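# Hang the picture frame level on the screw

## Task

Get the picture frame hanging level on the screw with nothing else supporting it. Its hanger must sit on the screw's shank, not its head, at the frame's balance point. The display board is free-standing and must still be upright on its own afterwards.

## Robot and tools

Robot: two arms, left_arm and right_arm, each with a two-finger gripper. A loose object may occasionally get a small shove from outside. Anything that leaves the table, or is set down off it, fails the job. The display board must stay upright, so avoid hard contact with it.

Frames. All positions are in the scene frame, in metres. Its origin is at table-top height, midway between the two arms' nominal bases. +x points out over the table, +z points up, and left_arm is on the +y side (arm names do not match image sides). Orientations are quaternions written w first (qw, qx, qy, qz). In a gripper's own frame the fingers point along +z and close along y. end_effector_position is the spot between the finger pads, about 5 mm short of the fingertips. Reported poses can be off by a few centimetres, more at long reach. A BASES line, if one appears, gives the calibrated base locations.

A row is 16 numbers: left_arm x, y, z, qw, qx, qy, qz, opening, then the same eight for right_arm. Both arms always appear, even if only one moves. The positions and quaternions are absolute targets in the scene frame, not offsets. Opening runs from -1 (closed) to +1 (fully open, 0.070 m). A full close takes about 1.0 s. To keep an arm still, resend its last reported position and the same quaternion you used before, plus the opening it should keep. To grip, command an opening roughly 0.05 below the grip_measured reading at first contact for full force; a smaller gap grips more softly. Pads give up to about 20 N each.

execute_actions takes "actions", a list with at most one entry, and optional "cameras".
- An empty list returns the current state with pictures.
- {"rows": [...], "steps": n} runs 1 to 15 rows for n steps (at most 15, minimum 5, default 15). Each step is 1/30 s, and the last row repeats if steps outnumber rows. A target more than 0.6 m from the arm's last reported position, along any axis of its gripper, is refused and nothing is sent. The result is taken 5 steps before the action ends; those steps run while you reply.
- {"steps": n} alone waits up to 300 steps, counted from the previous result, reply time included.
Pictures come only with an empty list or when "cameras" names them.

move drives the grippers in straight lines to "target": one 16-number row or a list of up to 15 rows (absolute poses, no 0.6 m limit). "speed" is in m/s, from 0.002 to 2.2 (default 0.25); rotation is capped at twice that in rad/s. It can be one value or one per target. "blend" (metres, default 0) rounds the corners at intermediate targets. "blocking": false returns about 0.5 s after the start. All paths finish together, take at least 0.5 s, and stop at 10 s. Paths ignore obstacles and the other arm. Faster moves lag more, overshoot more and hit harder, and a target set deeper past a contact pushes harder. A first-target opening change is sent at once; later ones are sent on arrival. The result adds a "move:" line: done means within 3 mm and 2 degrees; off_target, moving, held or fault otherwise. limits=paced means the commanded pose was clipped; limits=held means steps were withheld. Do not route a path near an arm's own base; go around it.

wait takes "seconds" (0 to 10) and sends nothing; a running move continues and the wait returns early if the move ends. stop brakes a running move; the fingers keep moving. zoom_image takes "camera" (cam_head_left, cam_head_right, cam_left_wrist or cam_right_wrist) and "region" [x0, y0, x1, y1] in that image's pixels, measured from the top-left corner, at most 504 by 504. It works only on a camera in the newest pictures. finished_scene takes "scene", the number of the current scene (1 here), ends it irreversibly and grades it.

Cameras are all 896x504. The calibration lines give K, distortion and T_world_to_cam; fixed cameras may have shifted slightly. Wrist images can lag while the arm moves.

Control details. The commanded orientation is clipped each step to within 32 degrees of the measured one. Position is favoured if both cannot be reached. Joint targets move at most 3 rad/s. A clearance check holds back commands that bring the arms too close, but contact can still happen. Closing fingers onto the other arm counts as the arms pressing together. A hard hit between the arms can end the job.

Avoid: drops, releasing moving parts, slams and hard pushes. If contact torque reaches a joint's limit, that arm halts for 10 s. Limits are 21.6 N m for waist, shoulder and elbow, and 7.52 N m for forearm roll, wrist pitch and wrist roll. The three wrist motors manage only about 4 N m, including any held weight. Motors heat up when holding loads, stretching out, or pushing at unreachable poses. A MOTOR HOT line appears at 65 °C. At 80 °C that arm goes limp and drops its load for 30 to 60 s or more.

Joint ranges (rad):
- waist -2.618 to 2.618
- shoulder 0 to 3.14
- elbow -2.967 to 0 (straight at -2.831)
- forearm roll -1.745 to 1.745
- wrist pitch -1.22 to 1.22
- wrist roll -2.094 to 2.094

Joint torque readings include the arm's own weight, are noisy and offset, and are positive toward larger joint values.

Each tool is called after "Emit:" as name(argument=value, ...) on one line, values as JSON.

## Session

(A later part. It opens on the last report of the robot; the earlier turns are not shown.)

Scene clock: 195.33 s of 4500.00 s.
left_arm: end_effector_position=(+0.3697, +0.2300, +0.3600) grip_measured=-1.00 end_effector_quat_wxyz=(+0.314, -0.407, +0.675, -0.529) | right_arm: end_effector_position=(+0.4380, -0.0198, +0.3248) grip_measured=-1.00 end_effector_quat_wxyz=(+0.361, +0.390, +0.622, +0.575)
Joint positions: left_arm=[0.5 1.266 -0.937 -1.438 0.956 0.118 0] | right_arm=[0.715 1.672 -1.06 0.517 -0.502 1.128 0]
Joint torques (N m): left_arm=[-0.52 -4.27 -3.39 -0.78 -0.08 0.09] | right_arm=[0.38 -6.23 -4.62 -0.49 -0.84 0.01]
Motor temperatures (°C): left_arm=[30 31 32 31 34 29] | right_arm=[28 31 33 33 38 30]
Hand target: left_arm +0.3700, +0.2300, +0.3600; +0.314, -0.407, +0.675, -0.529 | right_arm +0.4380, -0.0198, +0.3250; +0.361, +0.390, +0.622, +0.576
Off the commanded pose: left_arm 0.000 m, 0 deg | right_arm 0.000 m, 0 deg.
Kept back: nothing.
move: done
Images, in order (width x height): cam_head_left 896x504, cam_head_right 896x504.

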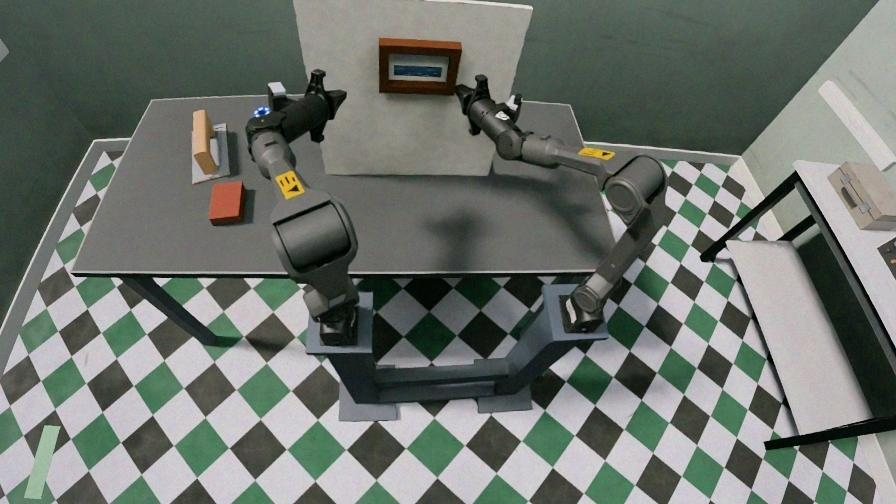

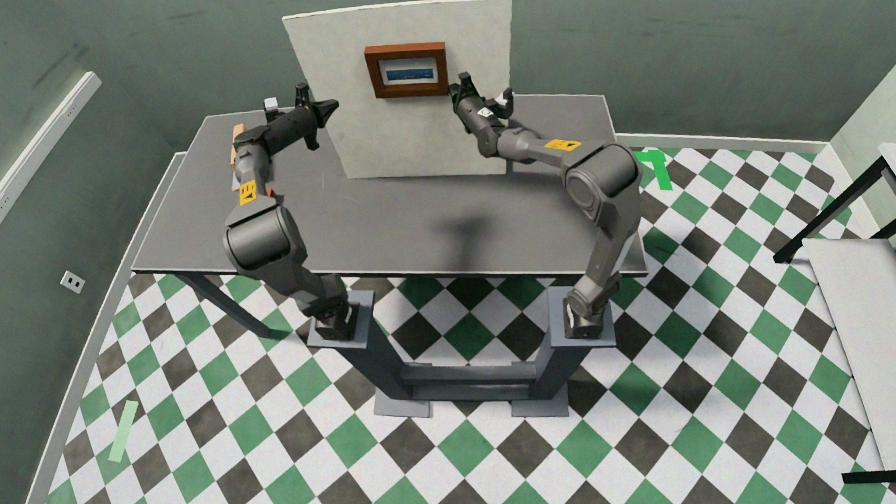

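Emit:
move(target=[[0.37,0.23,0.36,0.314,-0.407,0.675,-0.529,-1,0.438,-0.035,0.325,0.361,0.390,0.622,0.576,-1],[0.34,0.25,0.36,0.314,-0.407,0.675,-0.529,-1,0.36,-0.09,0.325,0.361,0.390,0.622,0.576,-1]], speed=[0.06,0.15])

Emit:
zoom_image(camera="cam_head_left", region=[370, 25, 470, 105])

Emit:
zoom_image(camera="cam_head_right", region=[355, 25, 455, 105])

Scene clock: 196.87 s of 4500.00 s.
left_arm: end_effector_position=(+0.3399, +0.2502, +0.3602) grip_measured=-1.00 end_effector_quat_wxyz=(+0.314, -0.407, +0.675, -0.529) | right_arm: end_effector_position=(+0.3598, -0.0904, +0.3248) grip_measured=-1.00 end_effector_quat_wxyz=(+0.361, +0.390, +0.622, +0.576)
Joint positions: left_arm=[0.672 1.215 -0.897 -1.406 1.123 0.134 0] | right_arm=[0.692 1.31 -0.672 0.453 -0.516 1.188 0]
Joint torques (N m): left_arm=[-0.73 -4.01 -2.58 -0.77 -0.11 0.05] | right_arm=[0.55 -2.79 -4.66 -0.46 -0.62 -0.01]
Motor temperatures (°C): left_arm=[29 31 32 31 34 29] | right_arm=[28 31 33 33 38 30]
Hand target: left_arm +0.3400, +0.2500, +0.3600; +0.314, -0.407, +0.675, -0.529 | right_arm +0.3600, -0.0900, +0.3250; +0.361, +0.390, +0.622, +0.576
Off the commanded pose: left_arm 0.000 m, 0 deg | right_arm 0.000 m, 0 deg.
Kept back: nothing.
move: done
camera_calibration:
cam_left_wrist: T_world_to_cam=[[0.231601, -0.128663, 0.964265, -0.390294], [-0.868282, -0.474327, 0.145258, 0.362081], [0.438688, -0.870896, -0.22157, 0.27032], [0, 0, 0, 1]] pos_world=[0.286195, 0.356949, 0.383646]
cam_right_wrist: T_world_to_cam=[[-0.0950369, -0.00266973, -0.99547, 0.357931], [-0.889584, 0.449032, 0.0837238, 0.327162], [0.446775, 0.893512, -0.0450496, 0.0529701], [0, 0, 0, 1]] pos_world=[0.301389, -0.19328, 0.331305]

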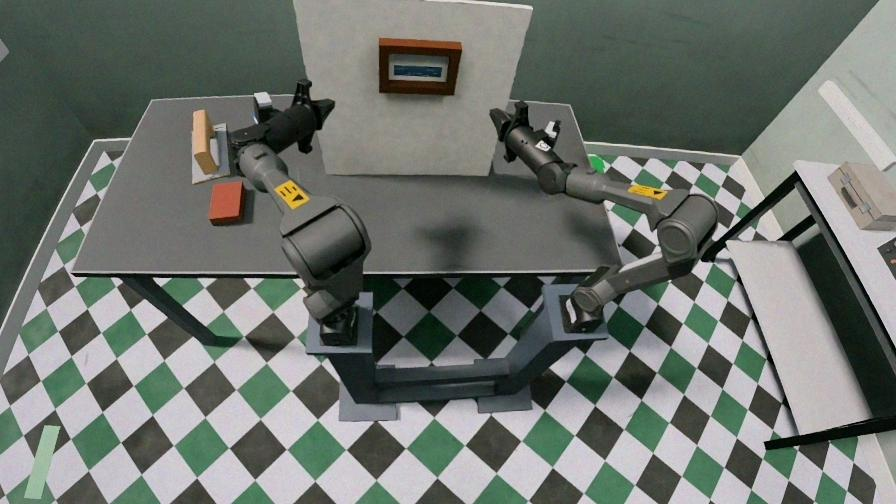

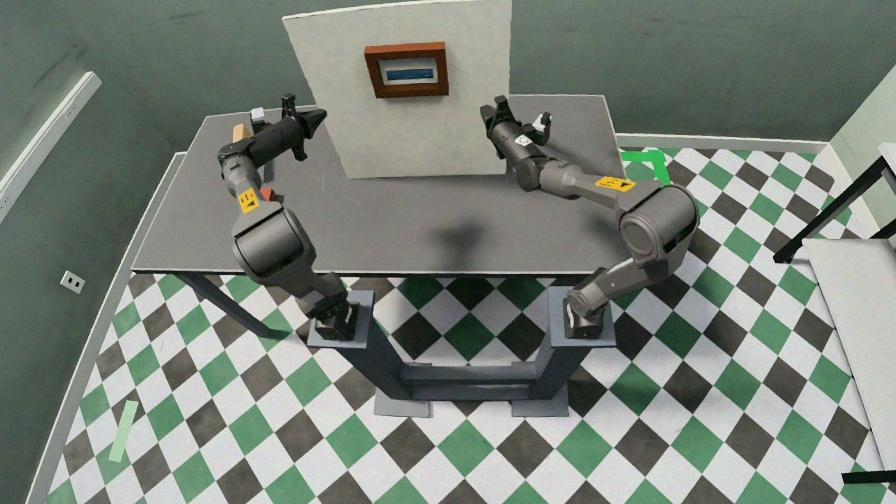

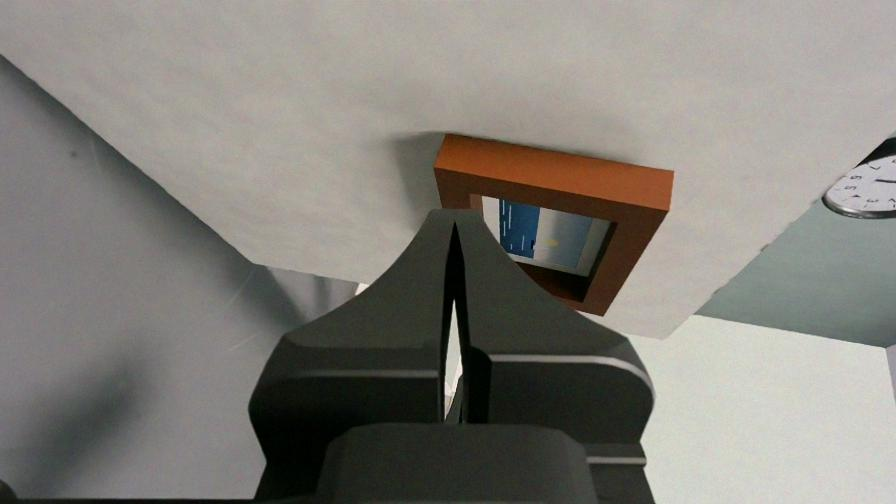

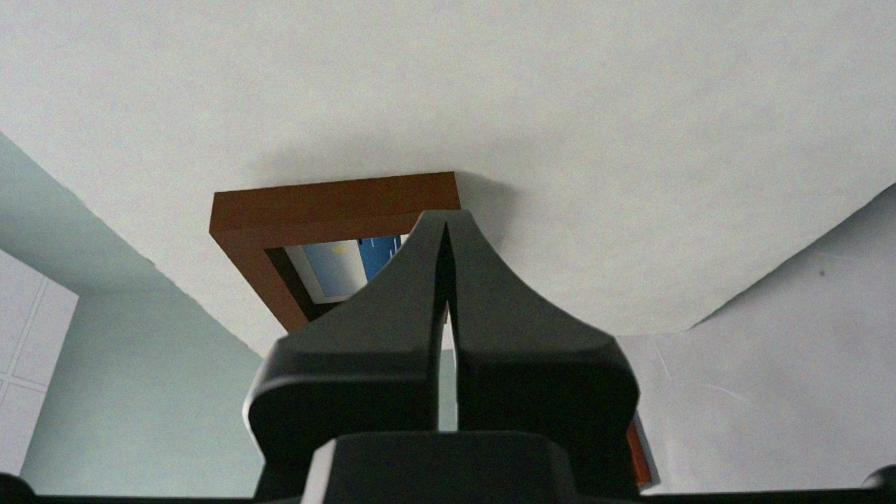

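Scaled by 5.040 from the camera's 896x504 image, which has a finer 1280x720 frame.

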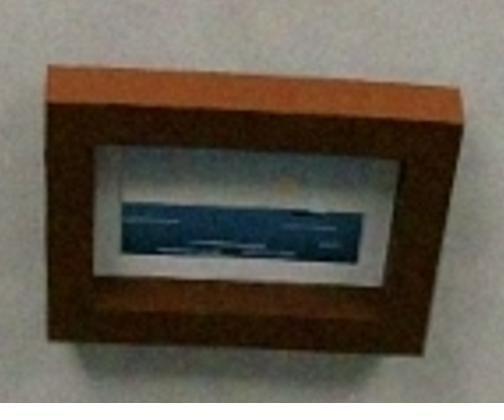

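Scaled by 5.040 from the camera's 896x504 image, which has a finer 1280x720 frame.

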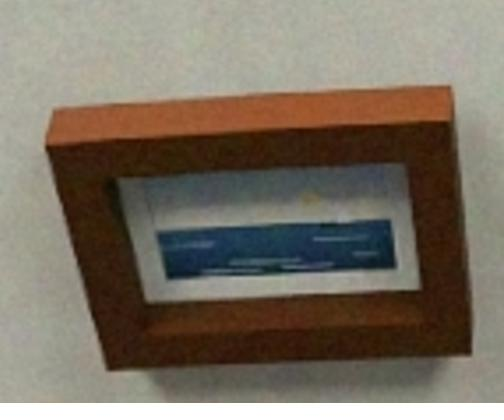

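Level and stable, arms clear, board standing.

Emit:
finished_scene(scene=2)

The scene is finished: the task was done.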